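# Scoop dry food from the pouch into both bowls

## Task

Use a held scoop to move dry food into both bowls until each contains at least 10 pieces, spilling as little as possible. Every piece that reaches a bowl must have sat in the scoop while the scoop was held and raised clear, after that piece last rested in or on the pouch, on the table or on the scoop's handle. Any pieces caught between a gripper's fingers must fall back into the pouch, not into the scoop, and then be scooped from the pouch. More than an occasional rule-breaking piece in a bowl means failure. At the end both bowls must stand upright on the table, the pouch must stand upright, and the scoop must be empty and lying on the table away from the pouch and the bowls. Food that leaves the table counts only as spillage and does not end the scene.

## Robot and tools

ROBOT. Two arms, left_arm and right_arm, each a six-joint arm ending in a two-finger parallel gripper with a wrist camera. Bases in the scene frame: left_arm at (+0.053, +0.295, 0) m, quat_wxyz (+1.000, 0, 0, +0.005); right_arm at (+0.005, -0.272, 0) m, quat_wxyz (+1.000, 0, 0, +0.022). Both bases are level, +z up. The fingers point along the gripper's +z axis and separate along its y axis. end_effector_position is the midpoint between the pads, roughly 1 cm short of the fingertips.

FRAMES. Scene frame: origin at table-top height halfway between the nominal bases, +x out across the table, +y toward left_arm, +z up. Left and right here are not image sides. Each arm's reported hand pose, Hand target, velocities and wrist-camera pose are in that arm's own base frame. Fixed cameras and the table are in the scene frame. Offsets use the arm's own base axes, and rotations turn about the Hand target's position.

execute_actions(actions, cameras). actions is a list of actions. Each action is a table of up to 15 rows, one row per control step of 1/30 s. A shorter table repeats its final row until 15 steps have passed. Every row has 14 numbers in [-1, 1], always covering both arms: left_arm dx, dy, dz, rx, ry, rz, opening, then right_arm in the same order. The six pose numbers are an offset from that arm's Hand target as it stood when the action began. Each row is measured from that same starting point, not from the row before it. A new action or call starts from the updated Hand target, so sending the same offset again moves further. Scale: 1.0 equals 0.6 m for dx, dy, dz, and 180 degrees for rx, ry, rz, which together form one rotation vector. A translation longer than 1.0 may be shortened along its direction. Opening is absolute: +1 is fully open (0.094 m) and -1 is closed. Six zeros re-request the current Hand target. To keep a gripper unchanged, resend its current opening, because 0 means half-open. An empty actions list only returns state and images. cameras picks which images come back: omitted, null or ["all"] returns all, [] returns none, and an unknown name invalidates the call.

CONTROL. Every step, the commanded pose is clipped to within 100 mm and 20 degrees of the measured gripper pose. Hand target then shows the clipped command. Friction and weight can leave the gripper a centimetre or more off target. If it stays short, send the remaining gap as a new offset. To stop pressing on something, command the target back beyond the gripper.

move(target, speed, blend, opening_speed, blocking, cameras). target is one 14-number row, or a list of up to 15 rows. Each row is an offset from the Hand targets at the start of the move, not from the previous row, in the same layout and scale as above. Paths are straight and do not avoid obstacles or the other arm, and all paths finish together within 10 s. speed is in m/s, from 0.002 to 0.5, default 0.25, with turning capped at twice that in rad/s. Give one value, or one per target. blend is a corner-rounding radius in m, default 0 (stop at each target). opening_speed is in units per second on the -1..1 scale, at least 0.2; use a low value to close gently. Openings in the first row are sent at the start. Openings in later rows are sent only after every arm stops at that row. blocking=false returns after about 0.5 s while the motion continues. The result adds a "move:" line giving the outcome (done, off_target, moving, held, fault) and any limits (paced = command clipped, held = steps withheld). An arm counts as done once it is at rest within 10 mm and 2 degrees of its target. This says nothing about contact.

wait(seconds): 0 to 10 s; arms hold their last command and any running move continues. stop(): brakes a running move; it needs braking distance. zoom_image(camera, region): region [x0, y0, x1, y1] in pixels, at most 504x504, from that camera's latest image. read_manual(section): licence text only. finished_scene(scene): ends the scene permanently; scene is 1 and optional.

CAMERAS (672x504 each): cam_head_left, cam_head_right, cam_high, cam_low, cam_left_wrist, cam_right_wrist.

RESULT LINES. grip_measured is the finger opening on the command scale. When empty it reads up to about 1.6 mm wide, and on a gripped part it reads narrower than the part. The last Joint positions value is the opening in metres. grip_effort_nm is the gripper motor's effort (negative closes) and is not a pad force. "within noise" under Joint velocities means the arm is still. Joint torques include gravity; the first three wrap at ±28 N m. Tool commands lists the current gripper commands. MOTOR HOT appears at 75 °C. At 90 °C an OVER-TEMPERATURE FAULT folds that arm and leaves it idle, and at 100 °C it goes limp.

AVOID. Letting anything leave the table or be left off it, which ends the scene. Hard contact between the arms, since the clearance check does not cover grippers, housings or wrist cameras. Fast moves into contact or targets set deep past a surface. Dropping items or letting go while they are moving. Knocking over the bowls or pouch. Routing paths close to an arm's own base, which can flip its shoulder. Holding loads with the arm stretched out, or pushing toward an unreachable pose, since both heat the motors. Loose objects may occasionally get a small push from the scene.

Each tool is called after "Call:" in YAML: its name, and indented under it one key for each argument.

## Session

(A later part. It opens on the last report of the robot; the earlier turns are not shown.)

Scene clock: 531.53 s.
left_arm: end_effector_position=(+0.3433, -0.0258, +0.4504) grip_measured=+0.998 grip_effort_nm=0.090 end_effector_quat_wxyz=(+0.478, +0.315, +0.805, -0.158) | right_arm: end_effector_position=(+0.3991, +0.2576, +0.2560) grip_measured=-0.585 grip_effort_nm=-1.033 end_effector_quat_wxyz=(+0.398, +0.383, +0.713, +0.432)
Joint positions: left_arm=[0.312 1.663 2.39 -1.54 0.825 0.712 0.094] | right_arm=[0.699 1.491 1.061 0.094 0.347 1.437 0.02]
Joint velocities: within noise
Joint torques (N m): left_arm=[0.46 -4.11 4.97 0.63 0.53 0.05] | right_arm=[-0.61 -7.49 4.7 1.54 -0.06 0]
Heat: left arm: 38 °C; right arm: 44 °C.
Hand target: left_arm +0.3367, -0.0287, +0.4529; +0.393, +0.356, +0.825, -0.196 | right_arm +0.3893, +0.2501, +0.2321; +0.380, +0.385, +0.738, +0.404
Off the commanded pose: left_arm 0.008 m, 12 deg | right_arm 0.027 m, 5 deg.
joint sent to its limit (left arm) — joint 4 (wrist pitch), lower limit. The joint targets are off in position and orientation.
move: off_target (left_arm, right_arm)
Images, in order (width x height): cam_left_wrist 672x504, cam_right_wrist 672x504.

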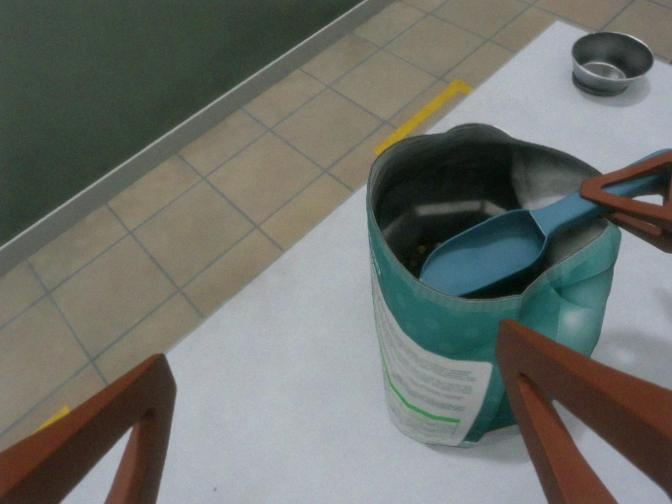

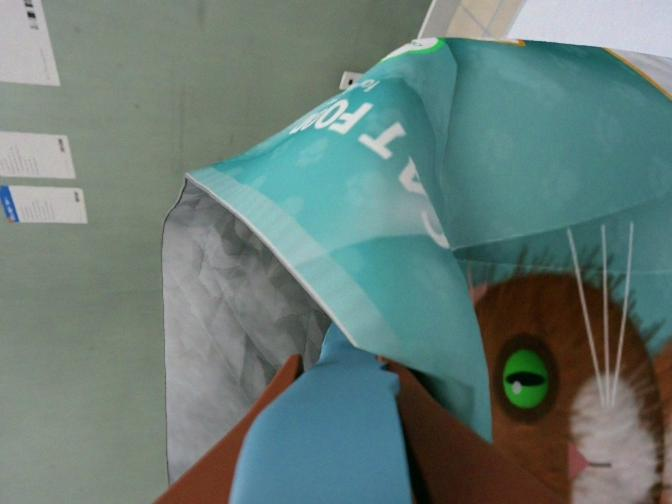

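Call:
move:
  target:
    - [0,0,0,0,0,0,1,0.02,0.0,0.135,-0.1586,0.1218,0,-0.979154]
    - [0,0,0,0,0,0,1,0.0245,0.0015,0.06,-0.1586,0.1218,0,-0.979154]
  speed: 0.1
  blend: 0.01
  cameras: ["cam_left_wrist"]

Call:
zoom_image:
  camera: "cam_left_wrist"
  region: [370, 150, 630, 345]

Call:
move:
  target:
    - [0,0,0,0,0,0,1,0,0,-0.055,0,0,0,-0.979154]
  speed: 0.06
  cameras: ["cam_left_wrist"]

Call:
zoom_image:
  camera: "cam_left_wrist"
  region: [370, 150, 630, 345]

Scene clock: 546.37 s.
left_arm: end_effector_position=(+0.3433, -0.0258, +0.4504) grip_measured=+0.998 grip_effort_nm=0.095 end_effector_quat_wxyz=(+0.478, +0.315, +0.805, -0.158) | right_arm: end_effector_position=(+0.4133, +0.2639, +0.2767) grip_measured=-0.584 grip_effort_nm=-1.028 end_effector_quat_wxyz=(+0.324, +0.350, +0.864, +0.161)
Joint positions: left_arm=[0.312 1.663 2.39 -1.54 0.825 0.712 0.094] | right_arm=[0.713 1.942 2.11 -1.106 0.413 1.346 0.02]
Joint velocities: within noise
Joint torques (N m): left_arm=[0.57 -4.25 4.93 0.62 0.52 0.04] | right_arm=[-0.1 -10.58 4.3 1.1 0.35 -0.06]
Heat: left arm: 38 °C; right arm: 42 °C.
Hand target: left_arm +0.3367, -0.0287, +0.4529; +0.393, +0.356, +0.825, -0.196 | right_arm +0.4040, +0.2510, +0.2680; +0.317, +0.349, +0.872, +0.131
Off the commanded pose: left_arm 0.008 m, 12 deg | right_arm 0.018 m, 4 deg.
joint sent to its limit (left arm) — joint 4 (wrist pitch), lower limit. The joint targets are off in position and orientation.
move: off_target (left_arm, right_arm)
Images, in order (width x height): cam_left_wrist 672x504.

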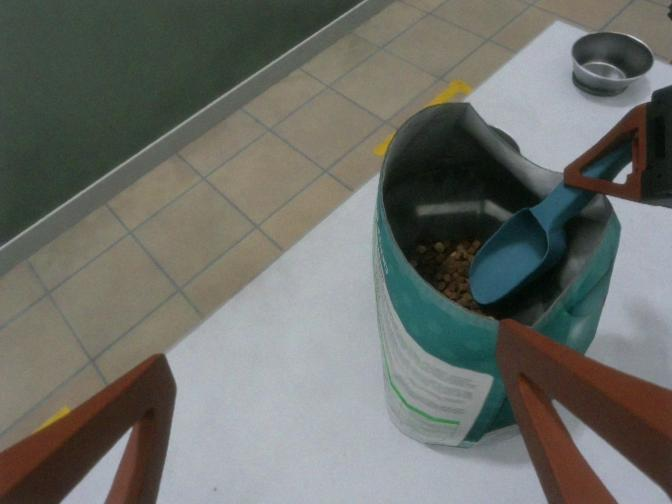

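Scaled by 1.938.

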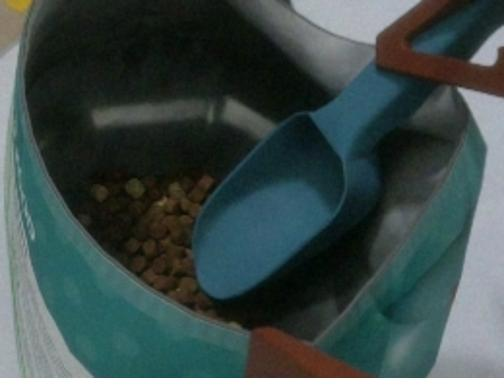

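Scene clock: 547.57 s.
left_arm: end_effector_position=(+0.3433, -0.0258, +0.4504) grip_measured=+0.998 grip_effort_nm=0.090 end_effector_quat_wxyz=(+0.478, +0.315, +0.805, -0.158) | right_arm: end_effector_position=(+0.4146, +0.2692, +0.2499) grip_measured=-0.585 grip_effort_nm=-1.033 end_effector_quat_wxyz=(+0.328, +0.349, +0.861, +0.172)
Joint positions: left_arm=[0.312 1.663 2.39 -1.54 0.825 0.712 0.094] | right_arm=[0.719 1.891 1.914 -0.936 0.412 1.346 0.02]
Joint velocities: within noise
Joint torques (N m): left_arm=[0.36 -4.26 4.97 0.61 0.53 0.08] | right_arm=[-0.47 -10.22 4.27 0.91 0.34 -0.05]
Heat: left arm: 38 °C; right arm: 43 °C.
Hand target: left_arm +0.3367, -0.0287, +0.4529; +0.393, +0.356, +0.825, -0.196 | right_arm +0.4040, +0.2509, +0.2350; +0.317, +0.349, +0.872, +0.131
Off the commanded pose: left_arm 0.008 m, 12 deg | right_arm 0.026 m, 5 deg.
joint sent to its limit (left arm) — joint 4 (wrist pitch), lower limit. The joint targets are off in position and orientation.
move: off_target (left_arm, right_arm)
Images, in order (width x height): cam_left_wrist 672x504.

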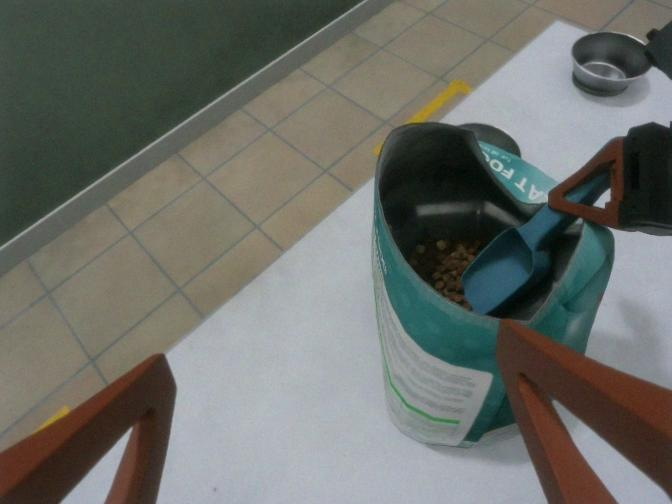

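Scaled by 1.938.

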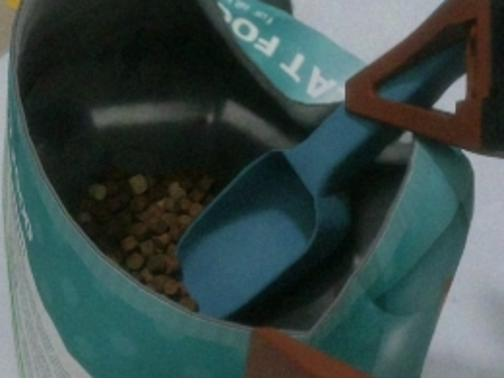

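Call:
move:
  target:
    - [0,0,0,0,0,0,1,-0.005,-0.0065,-0.045,0.0573,-0.044,0,-0.979154]
    - [0,0,0,0,0,0,1,-0.005,-0.0115,-0.0667,0.1277,-0.0981,0,-0.979154]
  speed: 0.07
  blend: 0.01
  cameras: ["cam_left_wrist","cam_high"]

Call:
zoom_image:
  camera: "cam_left_wrist"
  region: [370, 150, 630, 345]

Scene clock: 562.83 s.
left_arm: end_effector_position=(+0.3433, -0.0258, +0.4504) grip_measured=+0.998 grip_effort_nm=0.090 end_effector_quat_wxyz=(+0.478, +0.315, +0.805, -0.158) | right_arm: end_effector_position=(+0.4106, +0.2630, +0.2259) grip_measured=-0.585 grip_effort_nm=-1.028 end_effector_quat_wxyz=(+0.387, +0.371, +0.743, +0.401)
Joint positions: left_arm=[0.312 1.663 2.39 -1.54 0.825 0.712 0.094] | right_arm=[0.68 1.57 1.086 0.075 0.313 1.4 0.02]
Joint velocities: within noise
Joint torques (N m): left_arm=[0.24 -4.19 5.01 0.66 0.53 0.04] | right_arm=[-0.99 -7.92 4.19 1.23 0.07 -0.04]
Heat: left arm: 38 °C; right arm: 44 °C.
Hand target: left_arm +0.3367, -0.0287, +0.4529; +0.393, +0.356, +0.825, -0.196 | right_arm +0.4010, +0.2441, +0.1950; +0.371, +0.381, +0.770, +0.353
Off the commanded pose: left_arm 0.008 m, 12 deg | right_arm 0.037 m, 7 deg.
joint sent to its limit (left arm) — joint 4 (wrist pitch), lower limit. The joint targets are off in position and orientation.
move: off_target (left_arm, right_arm)
Images, in order (width x height): cam_high 672x504, cam_left_wrist 672x504.

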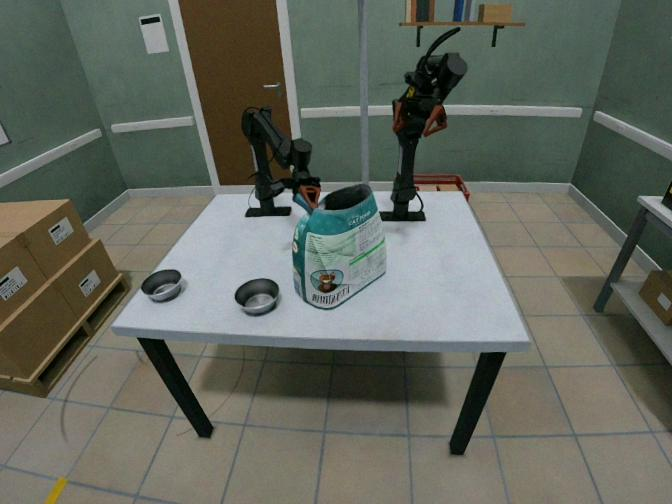

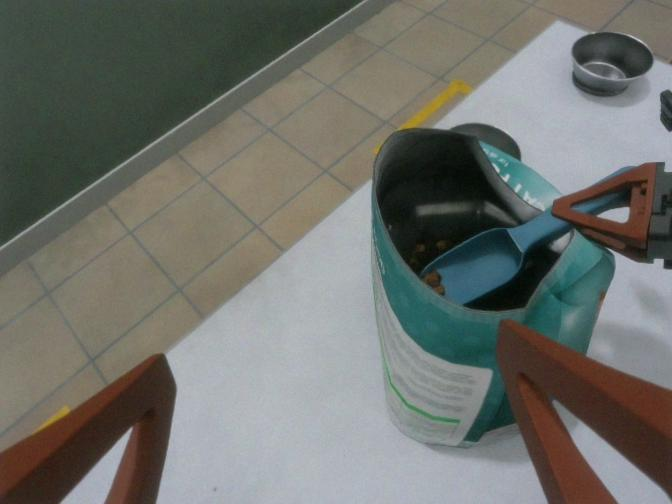

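Scaled by 1.938.

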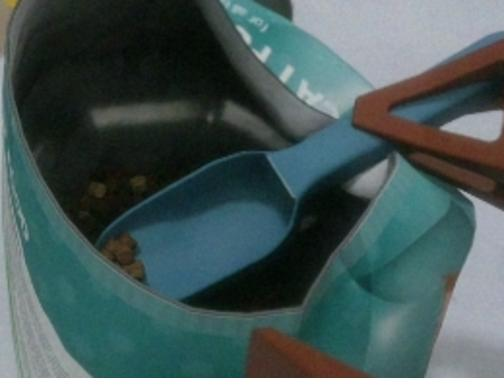

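Call:
move:
  target:
    - [0,0,0,0,0,0,1,0.03,0.04,-0.025,0,0,0,-0.979154]
    - [0,0,0,0,0,0,1,0.03,0.04,0.0,0.08,-0.0614,0,-0.979154]
  speed: 0.07
  blend: 0.01
  cameras: ["cam_left_wrist"]

Call:
zoom_image:
  camera: "cam_left_wrist"
  region: [370, 150, 630, 345]

Scene clock: 574.37 s.
left_arm: end_effector_position=(+0.3433, -0.0258, +0.4504) grip_measured=+0.998 grip_effort_nm=0.095 end_effector_quat_wxyz=(+0.478, +0.315, +0.805, -0.158) | right_arm: end_effector_position=(+0.4192, +0.2705, +0.2386) grip_measured=-0.585 grip_effort_nm=-1.033 end_effector_quat_wxyz=(+0.410, +0.381, +0.644, +0.522)
Joint positions: left_arm=[0.312 1.663 2.39 -1.54 0.825 0.712 0.094] | right_arm=[0.679 1.618 0.911 0.581 0.306 1.477 0.02]
Joint velocities: within noise
Joint torques (N m): left_arm=[0.38 -4.19 4.92 0.61 0.57 0.09] | right_arm=[-0.44 -4.33 4.37 1.76 -0.09 -0.03]
Heat: left arm: 38 °C; right arm: 42 °C.
Hand target: left_arm +0.3368, -0.0287, +0.4529; +0.393, +0.356, +0.825, -0.196 | right_arm +0.4190, +0.2680, +0.1950; +0.392, +0.389, +0.681, +0.481
Off the commanded pose: left_arm 0.008 m, 12 deg | right_arm 0.044 m, 7 deg.
joint sent to its limit (left arm) — joint 4 (wrist pitch), lower limit. The joint targets are off in position and orientation.
move: off_target (left_arm, right_arm)
Images, in order (width x height): cam_left_wrist 672x504.

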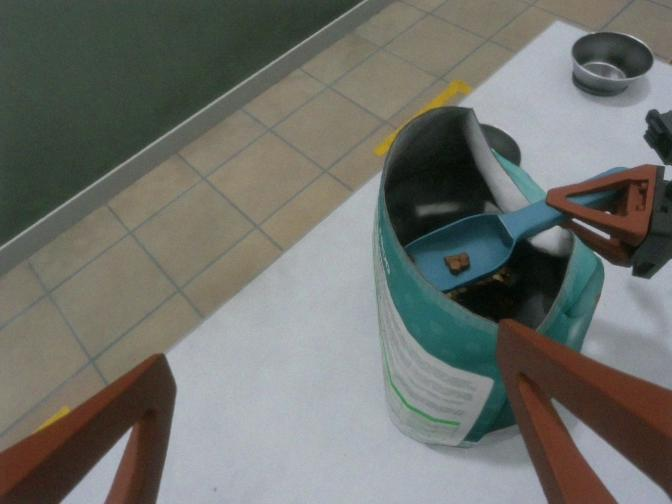

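Scaled by 1.938.

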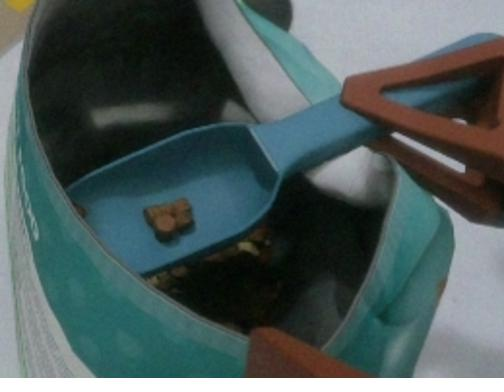

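Call:
move:
  target:
    - [0,0,0,0,0,0,1,-0.032,-0.03,0.175,-0.207,0.159,0,-0.979154]
    - [0,0,0,0,0,0,1,-0.045,-0.047,0.14,-0.207,0.159,0,-0.979154]
    - [0,0,0,0,0,0,1,-0.045,-0.047,0.0167,-0.207,0.159,0,-0.979154]
  speed: 0.12
  blend: 0.01
  cameras: ["cam_left_wrist"]

Call:
zoom_image:
  camera: "cam_left_wrist"
  region: [370, 150, 630, 345]

Scene clock: 588.63 s.
left_arm: end_effector_position=(+0.3433, -0.0258, +0.4504) grip_measured=+0.998 grip_effort_nm=0.095 end_effector_quat_wxyz=(+0.478, +0.315, +0.805, -0.158) | right_arm: end_effector_position=(+0.4109, +0.2612, +0.2430) grip_measured=-0.585 grip_effort_nm=-1.033 end_effector_quat_wxyz=(+0.349, +0.356, +0.843, +0.203)
Joint positions: left_arm=[0.312 1.663 2.39 -1.54 0.825 0.712 0.094] | right_arm=[0.714 1.782 1.695 -0.744 0.421 1.348 0.02]
Joint velocities: within noise
Joint torques (N m): left_arm=[0.4 -4.34 4.79 0.62 0.56 0.08] | right_arm=[-0.17 -8.06 3.55 0.45 0.23 -0.14]
Heat: left arm: 38 °C; right arm: 41 °C.
Hand target: left_arm +0.3368, -0.0287, +0.4529; +0.393, +0.356, +0.825, -0.196 | right_arm +0.3919, +0.2399, +0.2050; +0.317, +0.349, +0.872, +0.132
Off the commanded pose: left_arm 0.008 m, 12 deg | right_arm 0.048 m, 10 deg.
joint sent to its limit (left arm) — joint 4 (wrist pitch), lower limit. The joint targets are off in position and orientation.
move: off_target (left_arm, right_arm)
Images, in order (width x height): cam_left_wrist 672x504.

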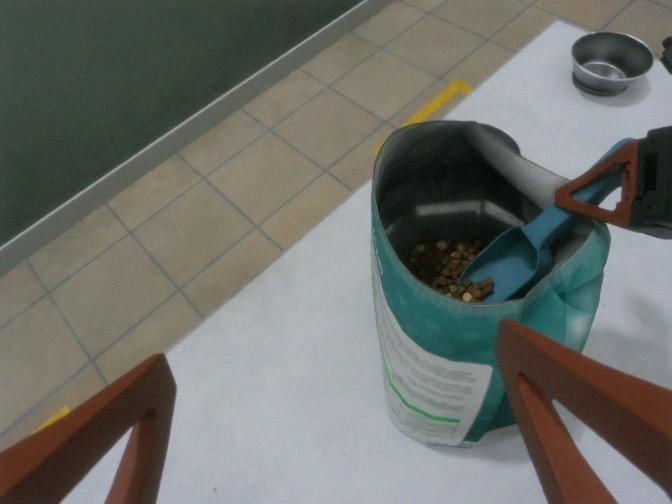

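Scaled by 1.938.

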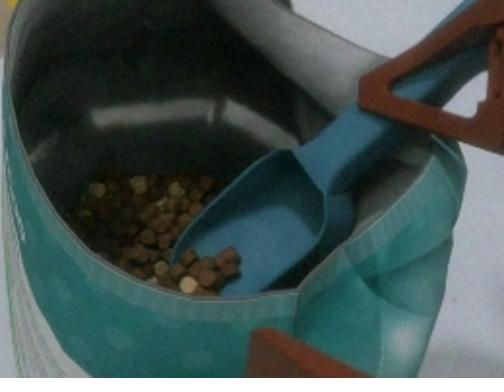

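Call:
move:
  target:
    - [0,0,0,0,0,0,1,0.033,0.043,-0.025,0.035,-0.027,0,-0.979154]
    - [0,0,0,0,0,0,1,0.0355,0.0463,-0.025,0.1366,-0.1049,0,-0.979154]
  speed: 0.08
  blend: 0.005
  cameras: ["cam_left_wrist"]

Call:
zoom_image:
  camera: "cam_left_wrist"
  region: [370, 150, 630, 345]

Scene clock: 597.70 s.
left_arm: end_effector_position=(+0.3433, -0.0258, +0.4504) grip_measured=+0.998 grip_effort_nm=0.090 end_effector_quat_wxyz=(+0.478, +0.315, +0.805, -0.159) | right_arm: end_effector_position=(+0.4203, +0.2625, +0.2082) grip_measured=-0.585 grip_effort_nm=-1.028 end_effector_quat_wxyz=(+0.401, +0.384, +0.747, +0.366)
Joint positions: left_arm=[0.312 1.663 2.39 -1.54 0.825 0.712 0.094] | right_arm=[0.693 1.638 1.119 0.058 0.388 1.4 0.02]
Joint velocities: within noise
Joint torques (N m): left_arm=[0.47 -4.31 4.9 0.63 0.56 0.06] | right_arm=[-0.21 -6.95 4.78 2.17 -0.38 0.23]
Heat: left arm: 38 °C; right arm: 41 °C.
Hand target: left_arm +0.3367, -0.0287, +0.4529; +0.393, +0.356, +0.825, -0.196 | right_arm +0.4133, +0.2676, +0.1900; +0.374, +0.382, +0.760, +0.369
Off the commanded pose: left_arm 0.008 m, 12 deg | right_arm 0.020 m, 3 deg.
joint sent to its limit (left arm) — joint 4 (wrist pitch), lower limit. The joint targets are off in position and orientation.
move: off_target (left_arm, right_arm)
Images, in order (width x height): cam_left_wrist 672x504.

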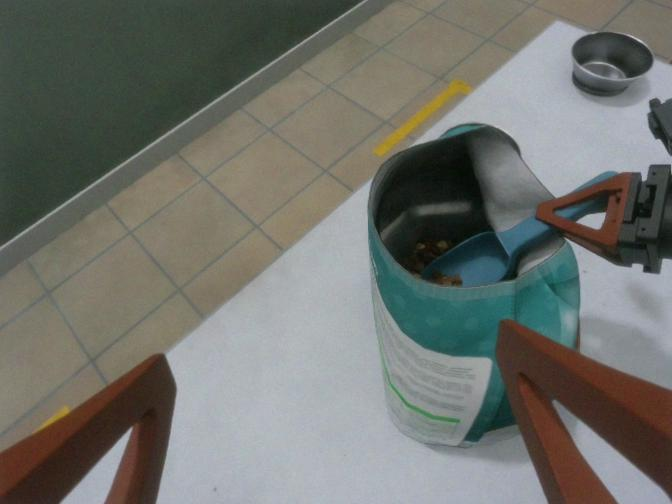

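Scaled by 1.938.

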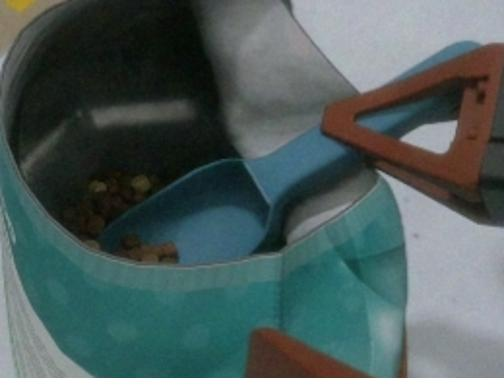

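Call:
move:
  target:
    - [0,0,0,0,0,0,1,0.012,0.016,-0.01,0.055,-0.0423,0,-0.979154]
    - [0,0,0,0,0,0,1,0.01,0.013,0.04,0.132,-0.1015,0,-0.979154]
  speed: 0.08
  blend: 0.005
  cameras: ["cam_left_wrist"]

Call:
zoom_image:
  camera: "cam_left_wrist"
  region: [370, 150, 630, 345]

Scene clock: 610.53 s.
left_arm: end_effector_position=(+0.3433, -0.0258, +0.4504) grip_measured=+0.998 grip_effort_nm=0.100 end_effector_quat_wxyz=(+0.478, +0.315, +0.805, -0.159) | right_arm: end_effector_position=(+0.4176, +0.2762, +0.2349) grip_measured=-0.581 grip_effort_nm=-1.033 end_effector_quat_wxyz=(+0.409, +0.385, +0.584, +0.585)
Joint positions: left_arm=[0.312 1.663 2.39 -1.54 0.825 0.712 0.094] | right_arm=[0.693 1.705 0.826 0.9 0.315 1.537 0.02]
Joint velocities: within noise
Joint torques (N m): left_arm=[0.46 -4.38 4.97 0.64 0.52 0.07] | right_arm=[-0.13 -4.98 4.78 2.31 -0.13 -0.02]
Heat: left arm: 38 °C; right arm: 41 °C.
Hand target: left_arm +0.3367, -0.0287, +0.4529; +0.393, +0.356, +0.825, -0.196 | right_arm +0.4193, +0.2754, +0.2140; +0.403, +0.388, +0.600, +0.572
Off the commanded pose: left_arm 0.008 m, 12 deg | right_arm 0.021 m, 2 deg.
joint sent to its limit (left arm) — joint 4 (wrist pitch), lower limit. The joint targets are off in position and orientation.
move: off_target (left_arm, right_arm)
Images, in order (width x height): cam_left_wrist 672x504.

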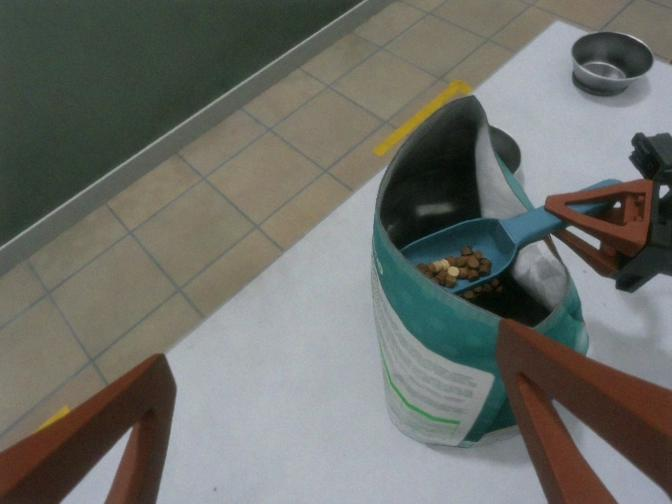

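Scaled by 1.938.

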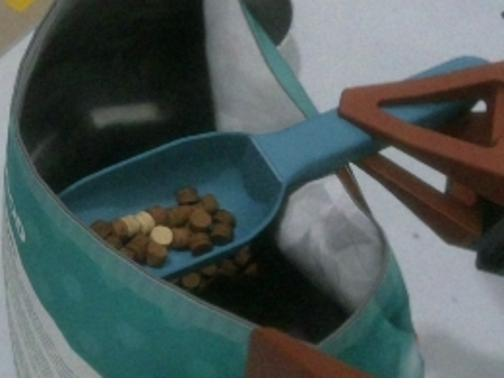

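Call:
move:
  target:
    - [0,0,0,0,0,0,1,-0.02,-0.027,0.1,0.022,-0.017,0,-0.979154]
    - [0,0,0,0,0,0,1,-0.03,-0.04,0.38,0.022,-0.017,0,-0.979154]
  speed: 0.08
  blend: 0.02
  cameras: ["cam_left_wrist","cam_right_wrist","cam_head_right"]

Call:
zoom_image:
  camera: "cam_left_wrist"
  region: [370, 50, 630, 245]

Scene clock: 621.63 s.
left_arm: end_effector_position=(+0.3433, -0.0258, +0.4504) grip_measured=+0.998 grip_effort_nm=0.095 end_effector_quat_wxyz=(+0.478, +0.315, +0.805, -0.159) | right_arm: end_effector_position=(+0.4083, +0.2565, +0.4259) grip_measured=-0.581 grip_effort_nm=-1.028 end_effector_quat_wxyz=(+0.409, +0.389, +0.569, +0.598)
Joint positions: left_arm=[0.312 1.663 2.39 -1.54 0.825 0.712 0.094] | right_arm=[0.667 1.452 1.342 0.163 0.296 1.556 0.02]
Joint velocities: within noise
Joint torques (N m): left_arm=[0.42 -4.11 4.86 0.63 0.51 0.06] | right_arm=[-0.51 -8.05 10.55 1.66 -0.18 0.01]
Heat: left arm: 38 °C; right arm: 41 °C.
Hand target: left_arm +0.3367, -0.0287, +0.4529; +0.393, +0.356, +0.825, -0.196 | right_arm +0.4013, +0.2514, +0.4420; +0.405, +0.386, +0.569, +0.603
Off the commanded pose: left_arm 0.008 m, 12 deg | right_arm 0.018 m, 1 deg.
joint sent to its limit (left arm) — joint 4 (wrist pitch), lower limit. The joint targets are off in position and orientation.
move: off_target (left_arm, right_arm)
Images, in order (width x height): cam_head_right 672x504, cam_left_wrist 672x504, cam_right_wrist 672x504.

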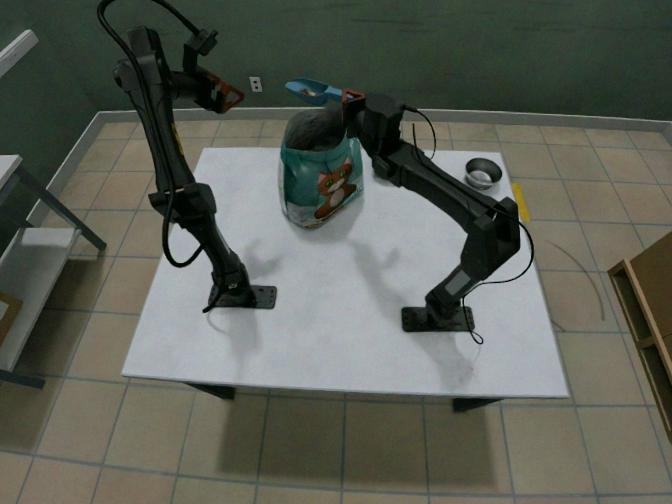

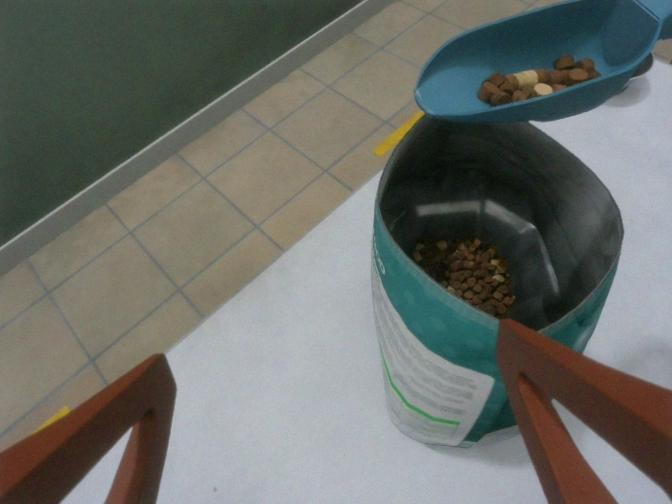

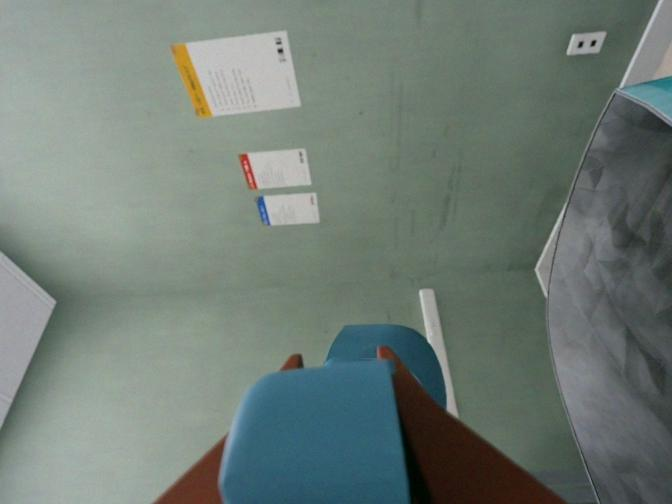

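Scaled by 1.938.

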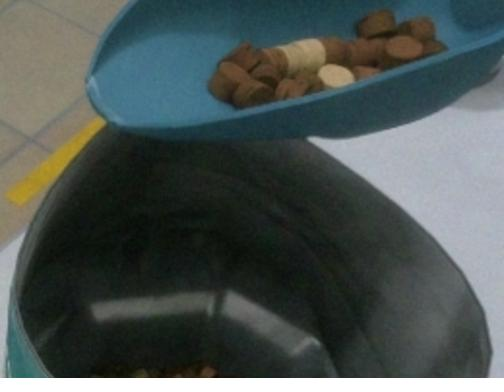

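Call:
move:
  target: [0,0,0,0,0,0,1,0.0645,-0.4357,0,0,0,-0.125,-0.979154]
  speed: 0.18

Scene clock: 637.47 s.
left_arm: end_effector_position=(+0.3433, -0.0258, +0.4504) grip_measured=+0.998 grip_effort_nm=0.095 end_effector_quat_wxyz=(+0.478, +0.315, +0.805, -0.159) | right_arm: end_effector_position=(+0.4427, -0.0101, +0.4490) grip_measured=-0.581 grip_effort_nm=-1.028 end_effector_quat_wxyz=(+0.527, +0.482, +0.471, +0.518)
Joint positions: left_arm=[0.312 1.663 2.39 -1.54 0.825 0.712 0.094] | right_arm=[-0.028 1.297 1.27 0.12 -0.008 1.574 0.02]
Joint velocities: within noise
Joint torques (N m): left_arm=[0.46 -4.25 4.72 0.62 0.54 0.08] | right_arm=[-0.03 -5.05 7.27 1.72 -0.16 0.04]
Heat: left arm: 38 °C; right arm: 41 °C.
Hand target: left_arm +0.3367, -0.0287, +0.4529; +0.393, +0.356, +0.825, -0.196 | right_arm +0.4400, -0.0101, +0.4421; +0.515, +0.490, +0.483, +0.512
Off the commanded pose: left_arm 0.008 m, 12 deg | right_arm 0.007 m, 2 deg.
joint sent to its limit (left arm) — joint 4 (wrist pitch), lower limit. The joint targets are off in position and orientation.
move: off_target (left_arm)

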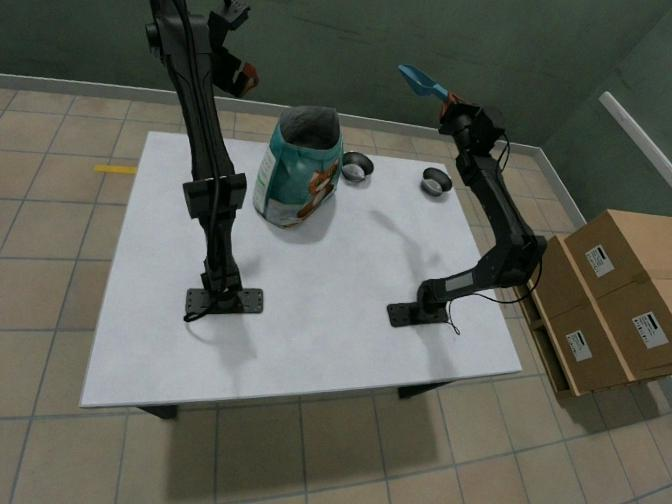

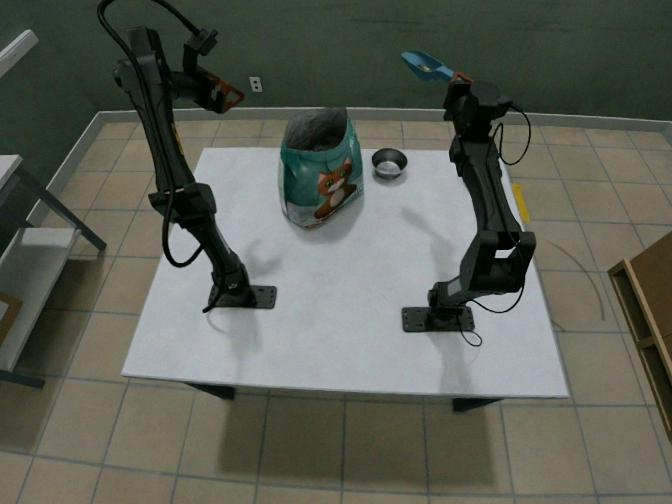

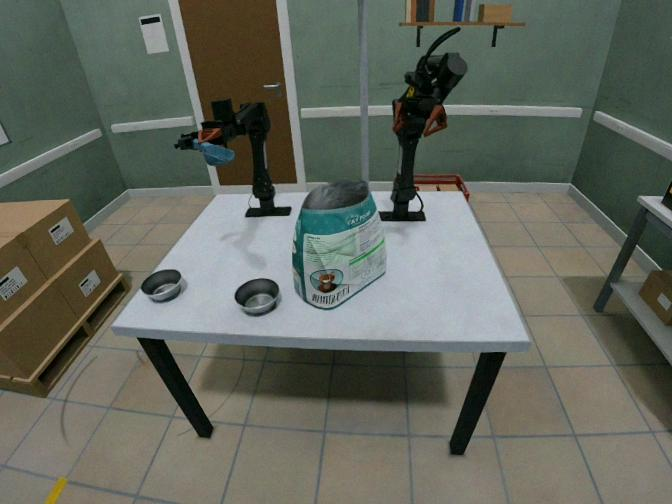

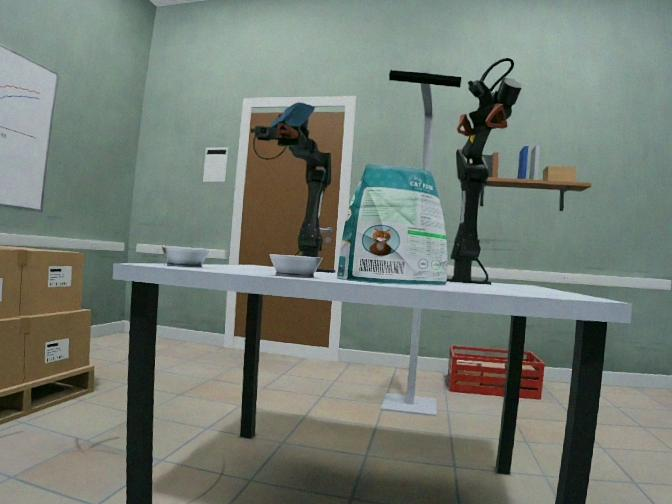

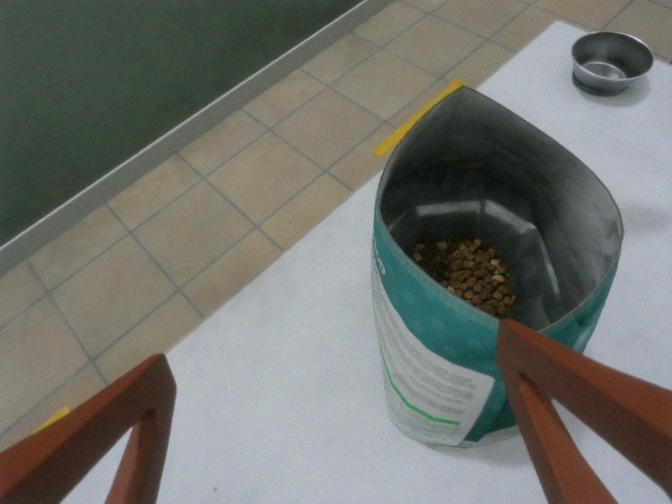

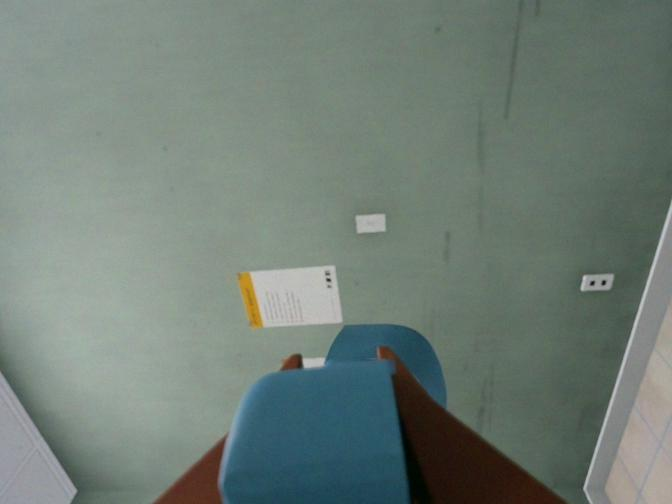

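Call:
move:
  target: [0,0,0,0,0,0,1,0.01,-0.018,-0.4285,-0.0417,0.0722,0,-0.979154]
  speed: 0.18
  cameras: ["cam_head_right","cam_high","cam_left_wrist","cam_right_wrist"]

Call:
zoom_image:
  camera: "cam_high"
  region: [130, 180, 330, 330]

Call:
zoom_image:
  camera: "cam_head_right"
  region: [340, 120, 520, 255]

Scene clock: 658.13 s.
left_arm: end_effector_position=(+0.3433, -0.0258, +0.4504) grip_measured=+0.998 grip_effort_nm=0.095 end_effector_quat_wxyz=(+0.478, +0.315, +0.805, -0.159) | right_arm: end_effector_position=(+0.4440, -0.0191, +0.1817) grip_measured=-0.582 grip_effort_nm=-1.033 end_effector_quat_wxyz=(+0.477, +0.522, +0.573, +0.414)
Joint positions: left_arm=[0.312 1.663 2.39 -1.54 0.825 0.712 0.094] | right_arm=[-0.059 1.488 0.612 0.673 -0.034 1.445 0.02]
Joint velocities: within noise
Joint torques (N m): left_arm=[0.29 -4.27 4.86 0.63 0.57 0.1] | right_arm=[-0.39 -4.12 5.89 2.97 -0.19 -0.19]
Heat: left arm: 37 °C; right arm: 40 °C.
Hand target: left_arm +0.3367, -0.0287, +0.4529; +0.393, +0.356, +0.825, -0.196 | right_arm +0.4459, -0.0208, +0.1850; +0.488, +0.510, +0.570, +0.421
Off the commanded pose: left_arm 0.008 m, 12 deg | right_arm 0.004 m, 2 deg.
joint sent to its limit (left arm) — joint 4 (wrist pitch), lower limit. The joint targets are off in position and orientation.
move: off_target (left_arm)
Images, in order (width x height): cam_head_right 672x504, cam_high 672x504, cam_left_wrist 672x504, cam_right_wrist 672x504.

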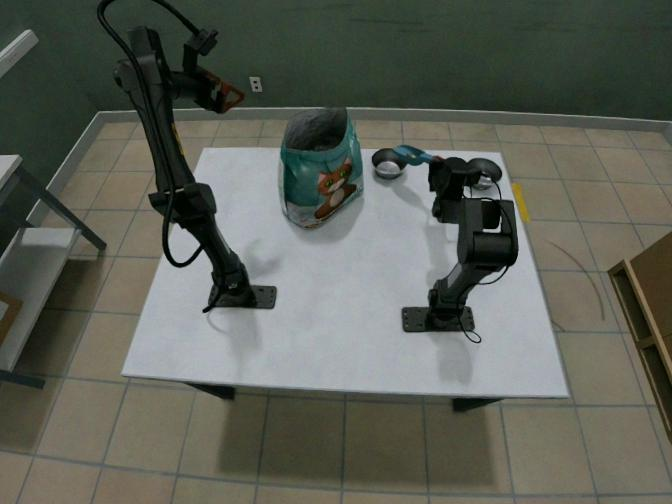

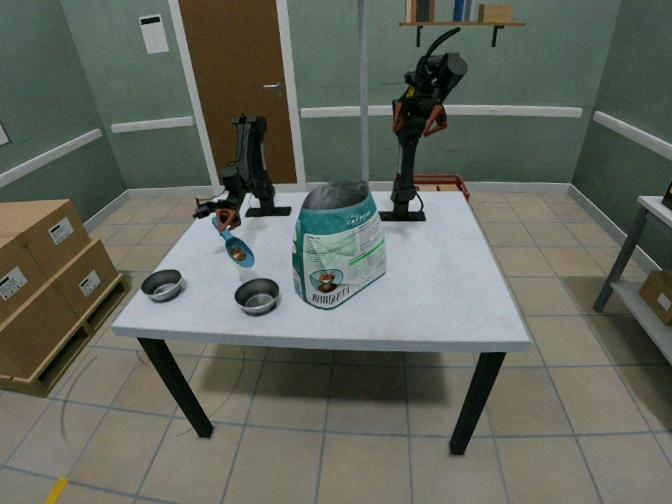

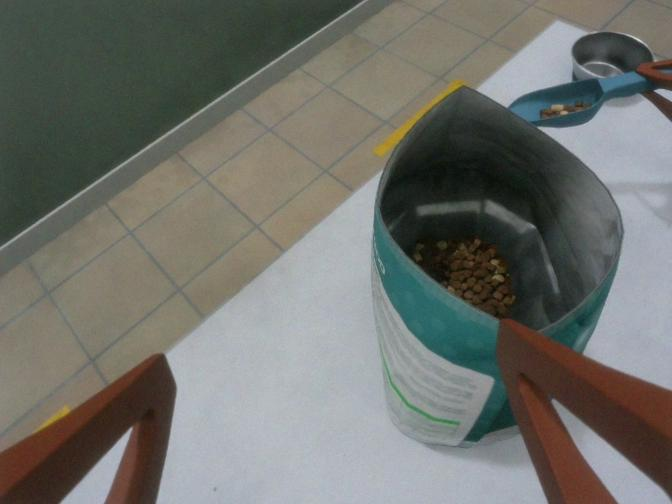

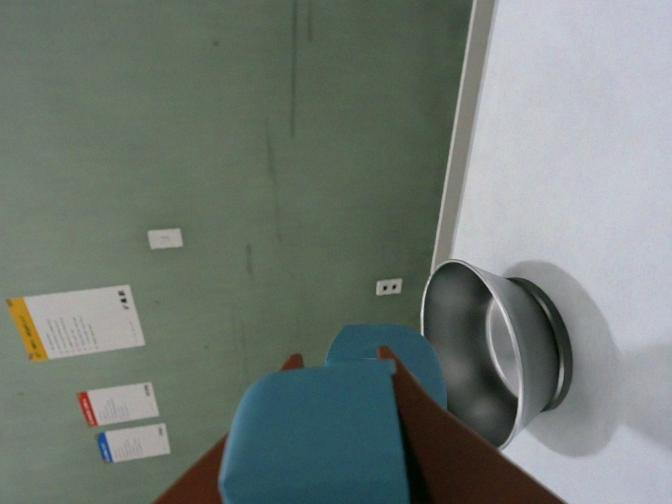

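Scaled by 2.520.

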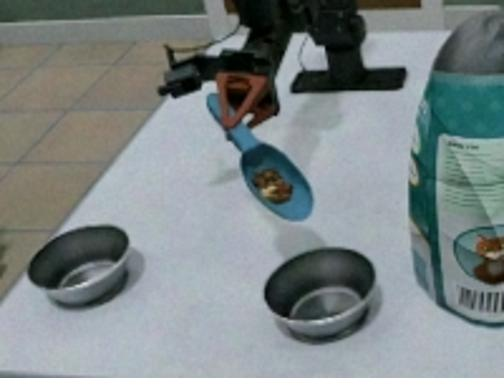

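Scaled by 2.800.

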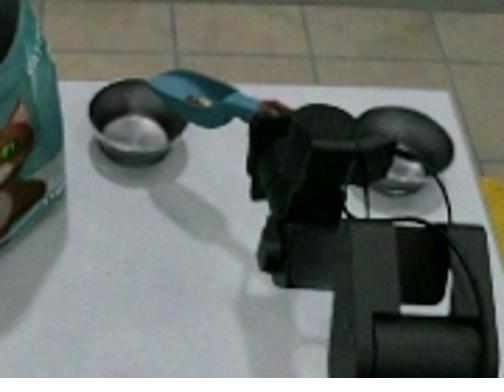

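Call:
move:
  target: [0,0,0,0,0,0,1,0.0385,0.0697,0.015,-0.0417,0.0722,0,-0.979154]
  speed: 0.12
  cameras: ["cam_head_right","cam_high","cam_right_wrist"]

Call:
zoom_image:
  camera: "cam_high"
  region: [180, 200, 330, 330]

Call:
zoom_image:
  camera: "cam_head_right"
  region: [340, 120, 520, 255]

Scene clock: 682.40 s.
left_arm: end_effector_position=(+0.3433, -0.0258, +0.4504) grip_measured=+0.998 grip_effort_nm=0.095 end_effector_quat_wxyz=(+0.478, +0.315, +0.805, -0.159) | right_arm: end_effector_position=(+0.4657, +0.0228, +0.1955) grip_measured=-0.582 grip_effort_nm=-1.028 end_effector_quat_wxyz=(+0.456, +0.516, +0.640, +0.341)
Joint positions: left_arm=[0.312 1.663 2.39 -1.54 0.825 0.712 0.094] | right_arm=[0.093 1.504 0.862 0.28 0.121 1.367 0.02]
Joint velocities: within noise
Joint torques (N m): left_arm=[0.4 -4.31 4.85 0.64 0.56 0.05] | right_arm=[0.35 -4.67 10.69 1.69 0.24 -0.17]
Heat: left arm: 37 °C; right arm: 40 °C.
Hand target: left_arm +0.3367, -0.0287, +0.4529; +0.393, +0.356, +0.825, -0.196 | right_arm +0.4690, +0.0210, +0.1939; +0.452, +0.521, +0.648, +0.323
Off the commanded pose: left_arm 0.008 m, 12 deg | right_arm 0.004 m, 2 deg.
joint sent to its limit (left arm) — joint 4 (wrist pitch), lower limit. The joint targets are off in position and orientation.
move: off_target (left_arm)
Images, in order (width x height): cam_head_right 672x504, cam_high 672x504, cam_right_wrist 672x504.

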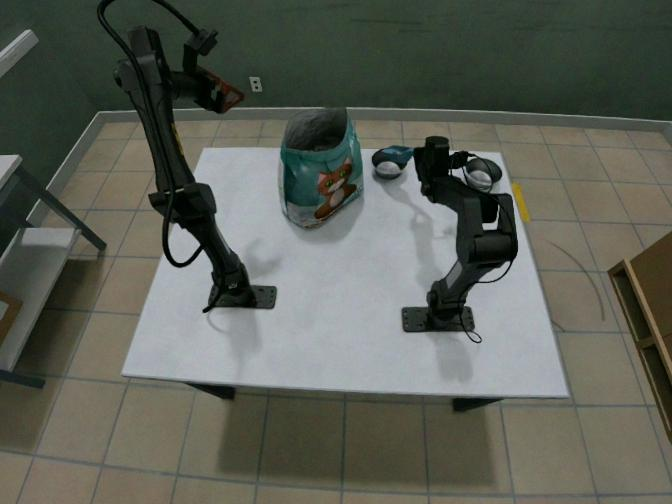

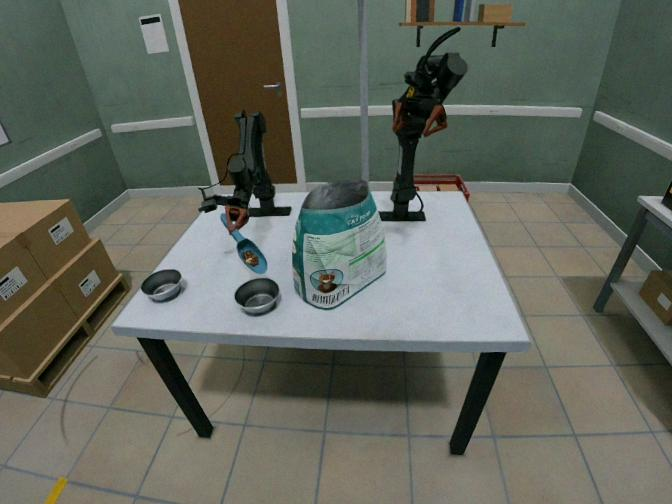

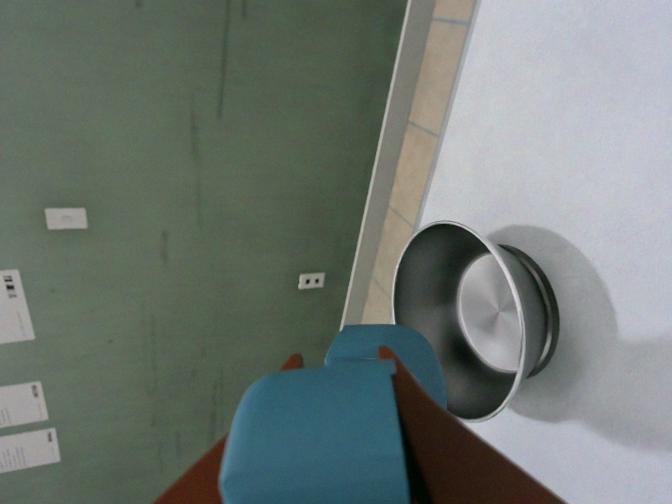

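Scaled by 3.360.

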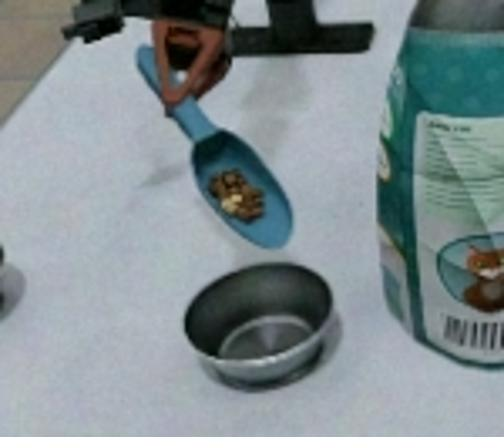

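Scaled by 2.800.

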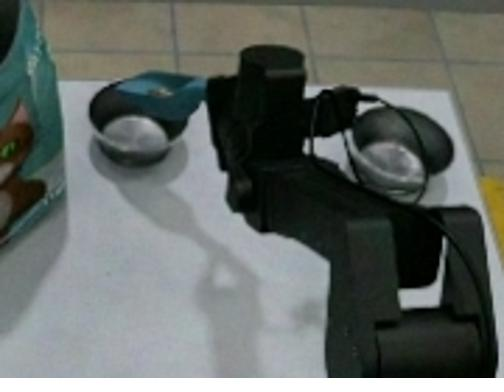

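Call:
move:
  target:
    - [0,0,0,0,0,0,1,0.01,0.0333,0.0285,-0.0556,0.0962,0,-0.979154]
    - [0,0,0,0,0,0,1,0.0533,0.0583,0.052,-0.0975,0.1689,0,-0.979154]
  speed: 0.12
  blend: 0.01
  cameras: ["cam_high","cam_right_wrist"]

Call:
zoom_image:
  camera: "cam_high"
  region: [180, 200, 330, 330]

Call:
zoom_image:
  camera: "cam_right_wrist"
  region: [320, 180, 560, 400]

Scene clock: 696.43 s.
left_arm: end_effector_position=(+0.3433, -0.0258, +0.4504) grip_measured=+0.998 grip_effort_nm=0.090 end_effector_quat_wxyz=(+0.478, +0.315, +0.805, -0.159) | right_arm: end_effector_position=(+0.5026, +0.0609, +0.2292) grip_measured=-0.582 grip_effort_nm=-1.028 end_effector_quat_wxyz=(+0.345, +0.511, +0.781, +0.099)
Joint positions: left_arm=[0.312 1.663 2.39 -1.54 0.825 0.712 0.094] | right_arm=[0.24 1.919 1.879 -0.871 0.352 1.279 0.02]
Joint velocities: within noise
Joint torques (N m): left_arm=[0.55 -4.37 4.86 0.62 0.54 0.09] | right_arm=[0.54 -7.45 10.02 1.1 0.44 -0.11]
Heat: left arm: 37 °C; right arm: 41 °C.
Hand target: left_arm +0.3367, -0.0287, +0.4529; +0.393, +0.356, +0.825, -0.196 | right_arm +0.5010, +0.0560, +0.2251; +0.341, +0.513, +0.785, +0.074
Off the commanded pose: left_arm 0.008 m, 12 deg | right_arm 0.007 m, 3 deg.
joint sent to its limit (left arm) — joint 4 (wrist pitch), lower limit. The joint targets are off in position and orientation.
move: off_target (left_arm, right_arm)
Images, in order (width x height): cam_high 672x504, cam_right_wrist 672x504.

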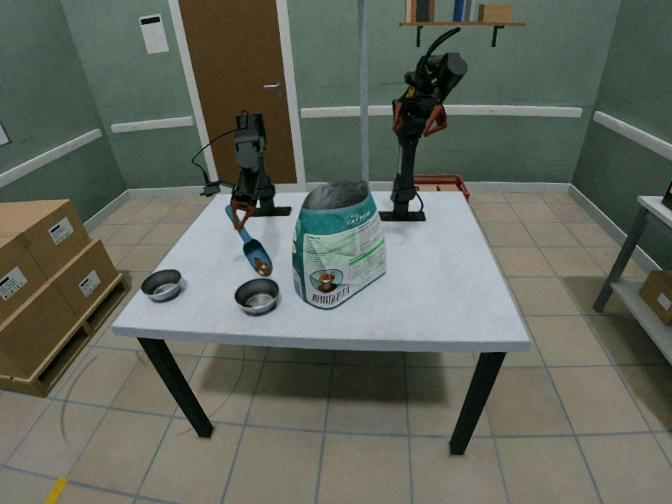

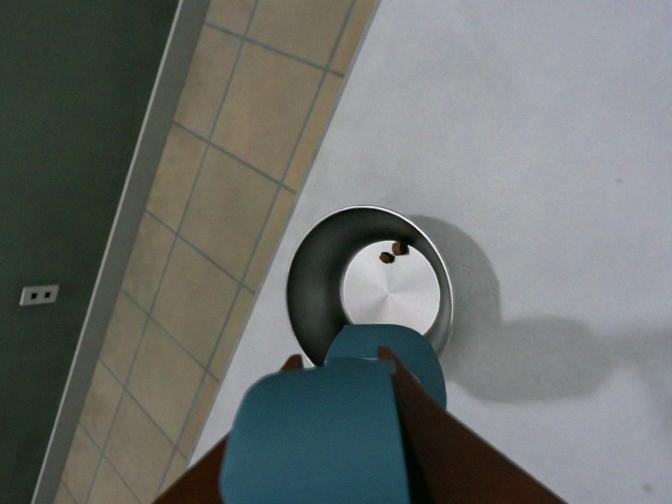

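Scaled by 3.360.

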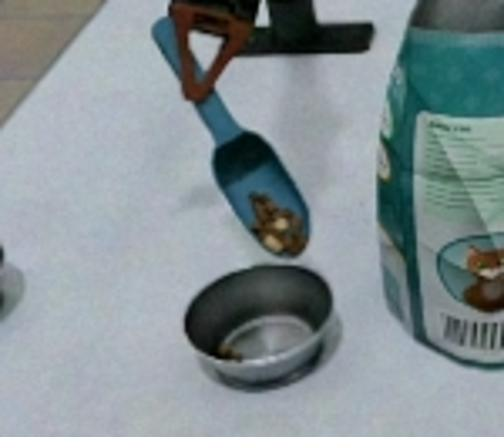

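Scaled by 2.100.

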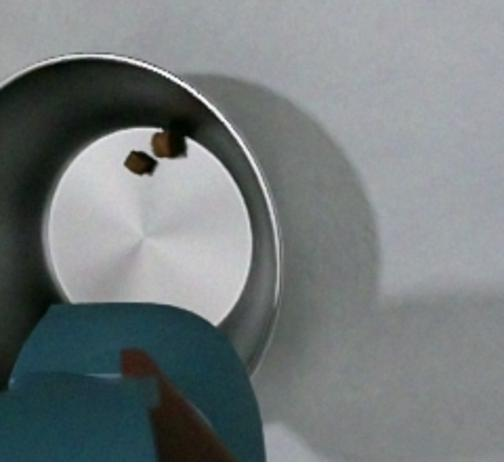

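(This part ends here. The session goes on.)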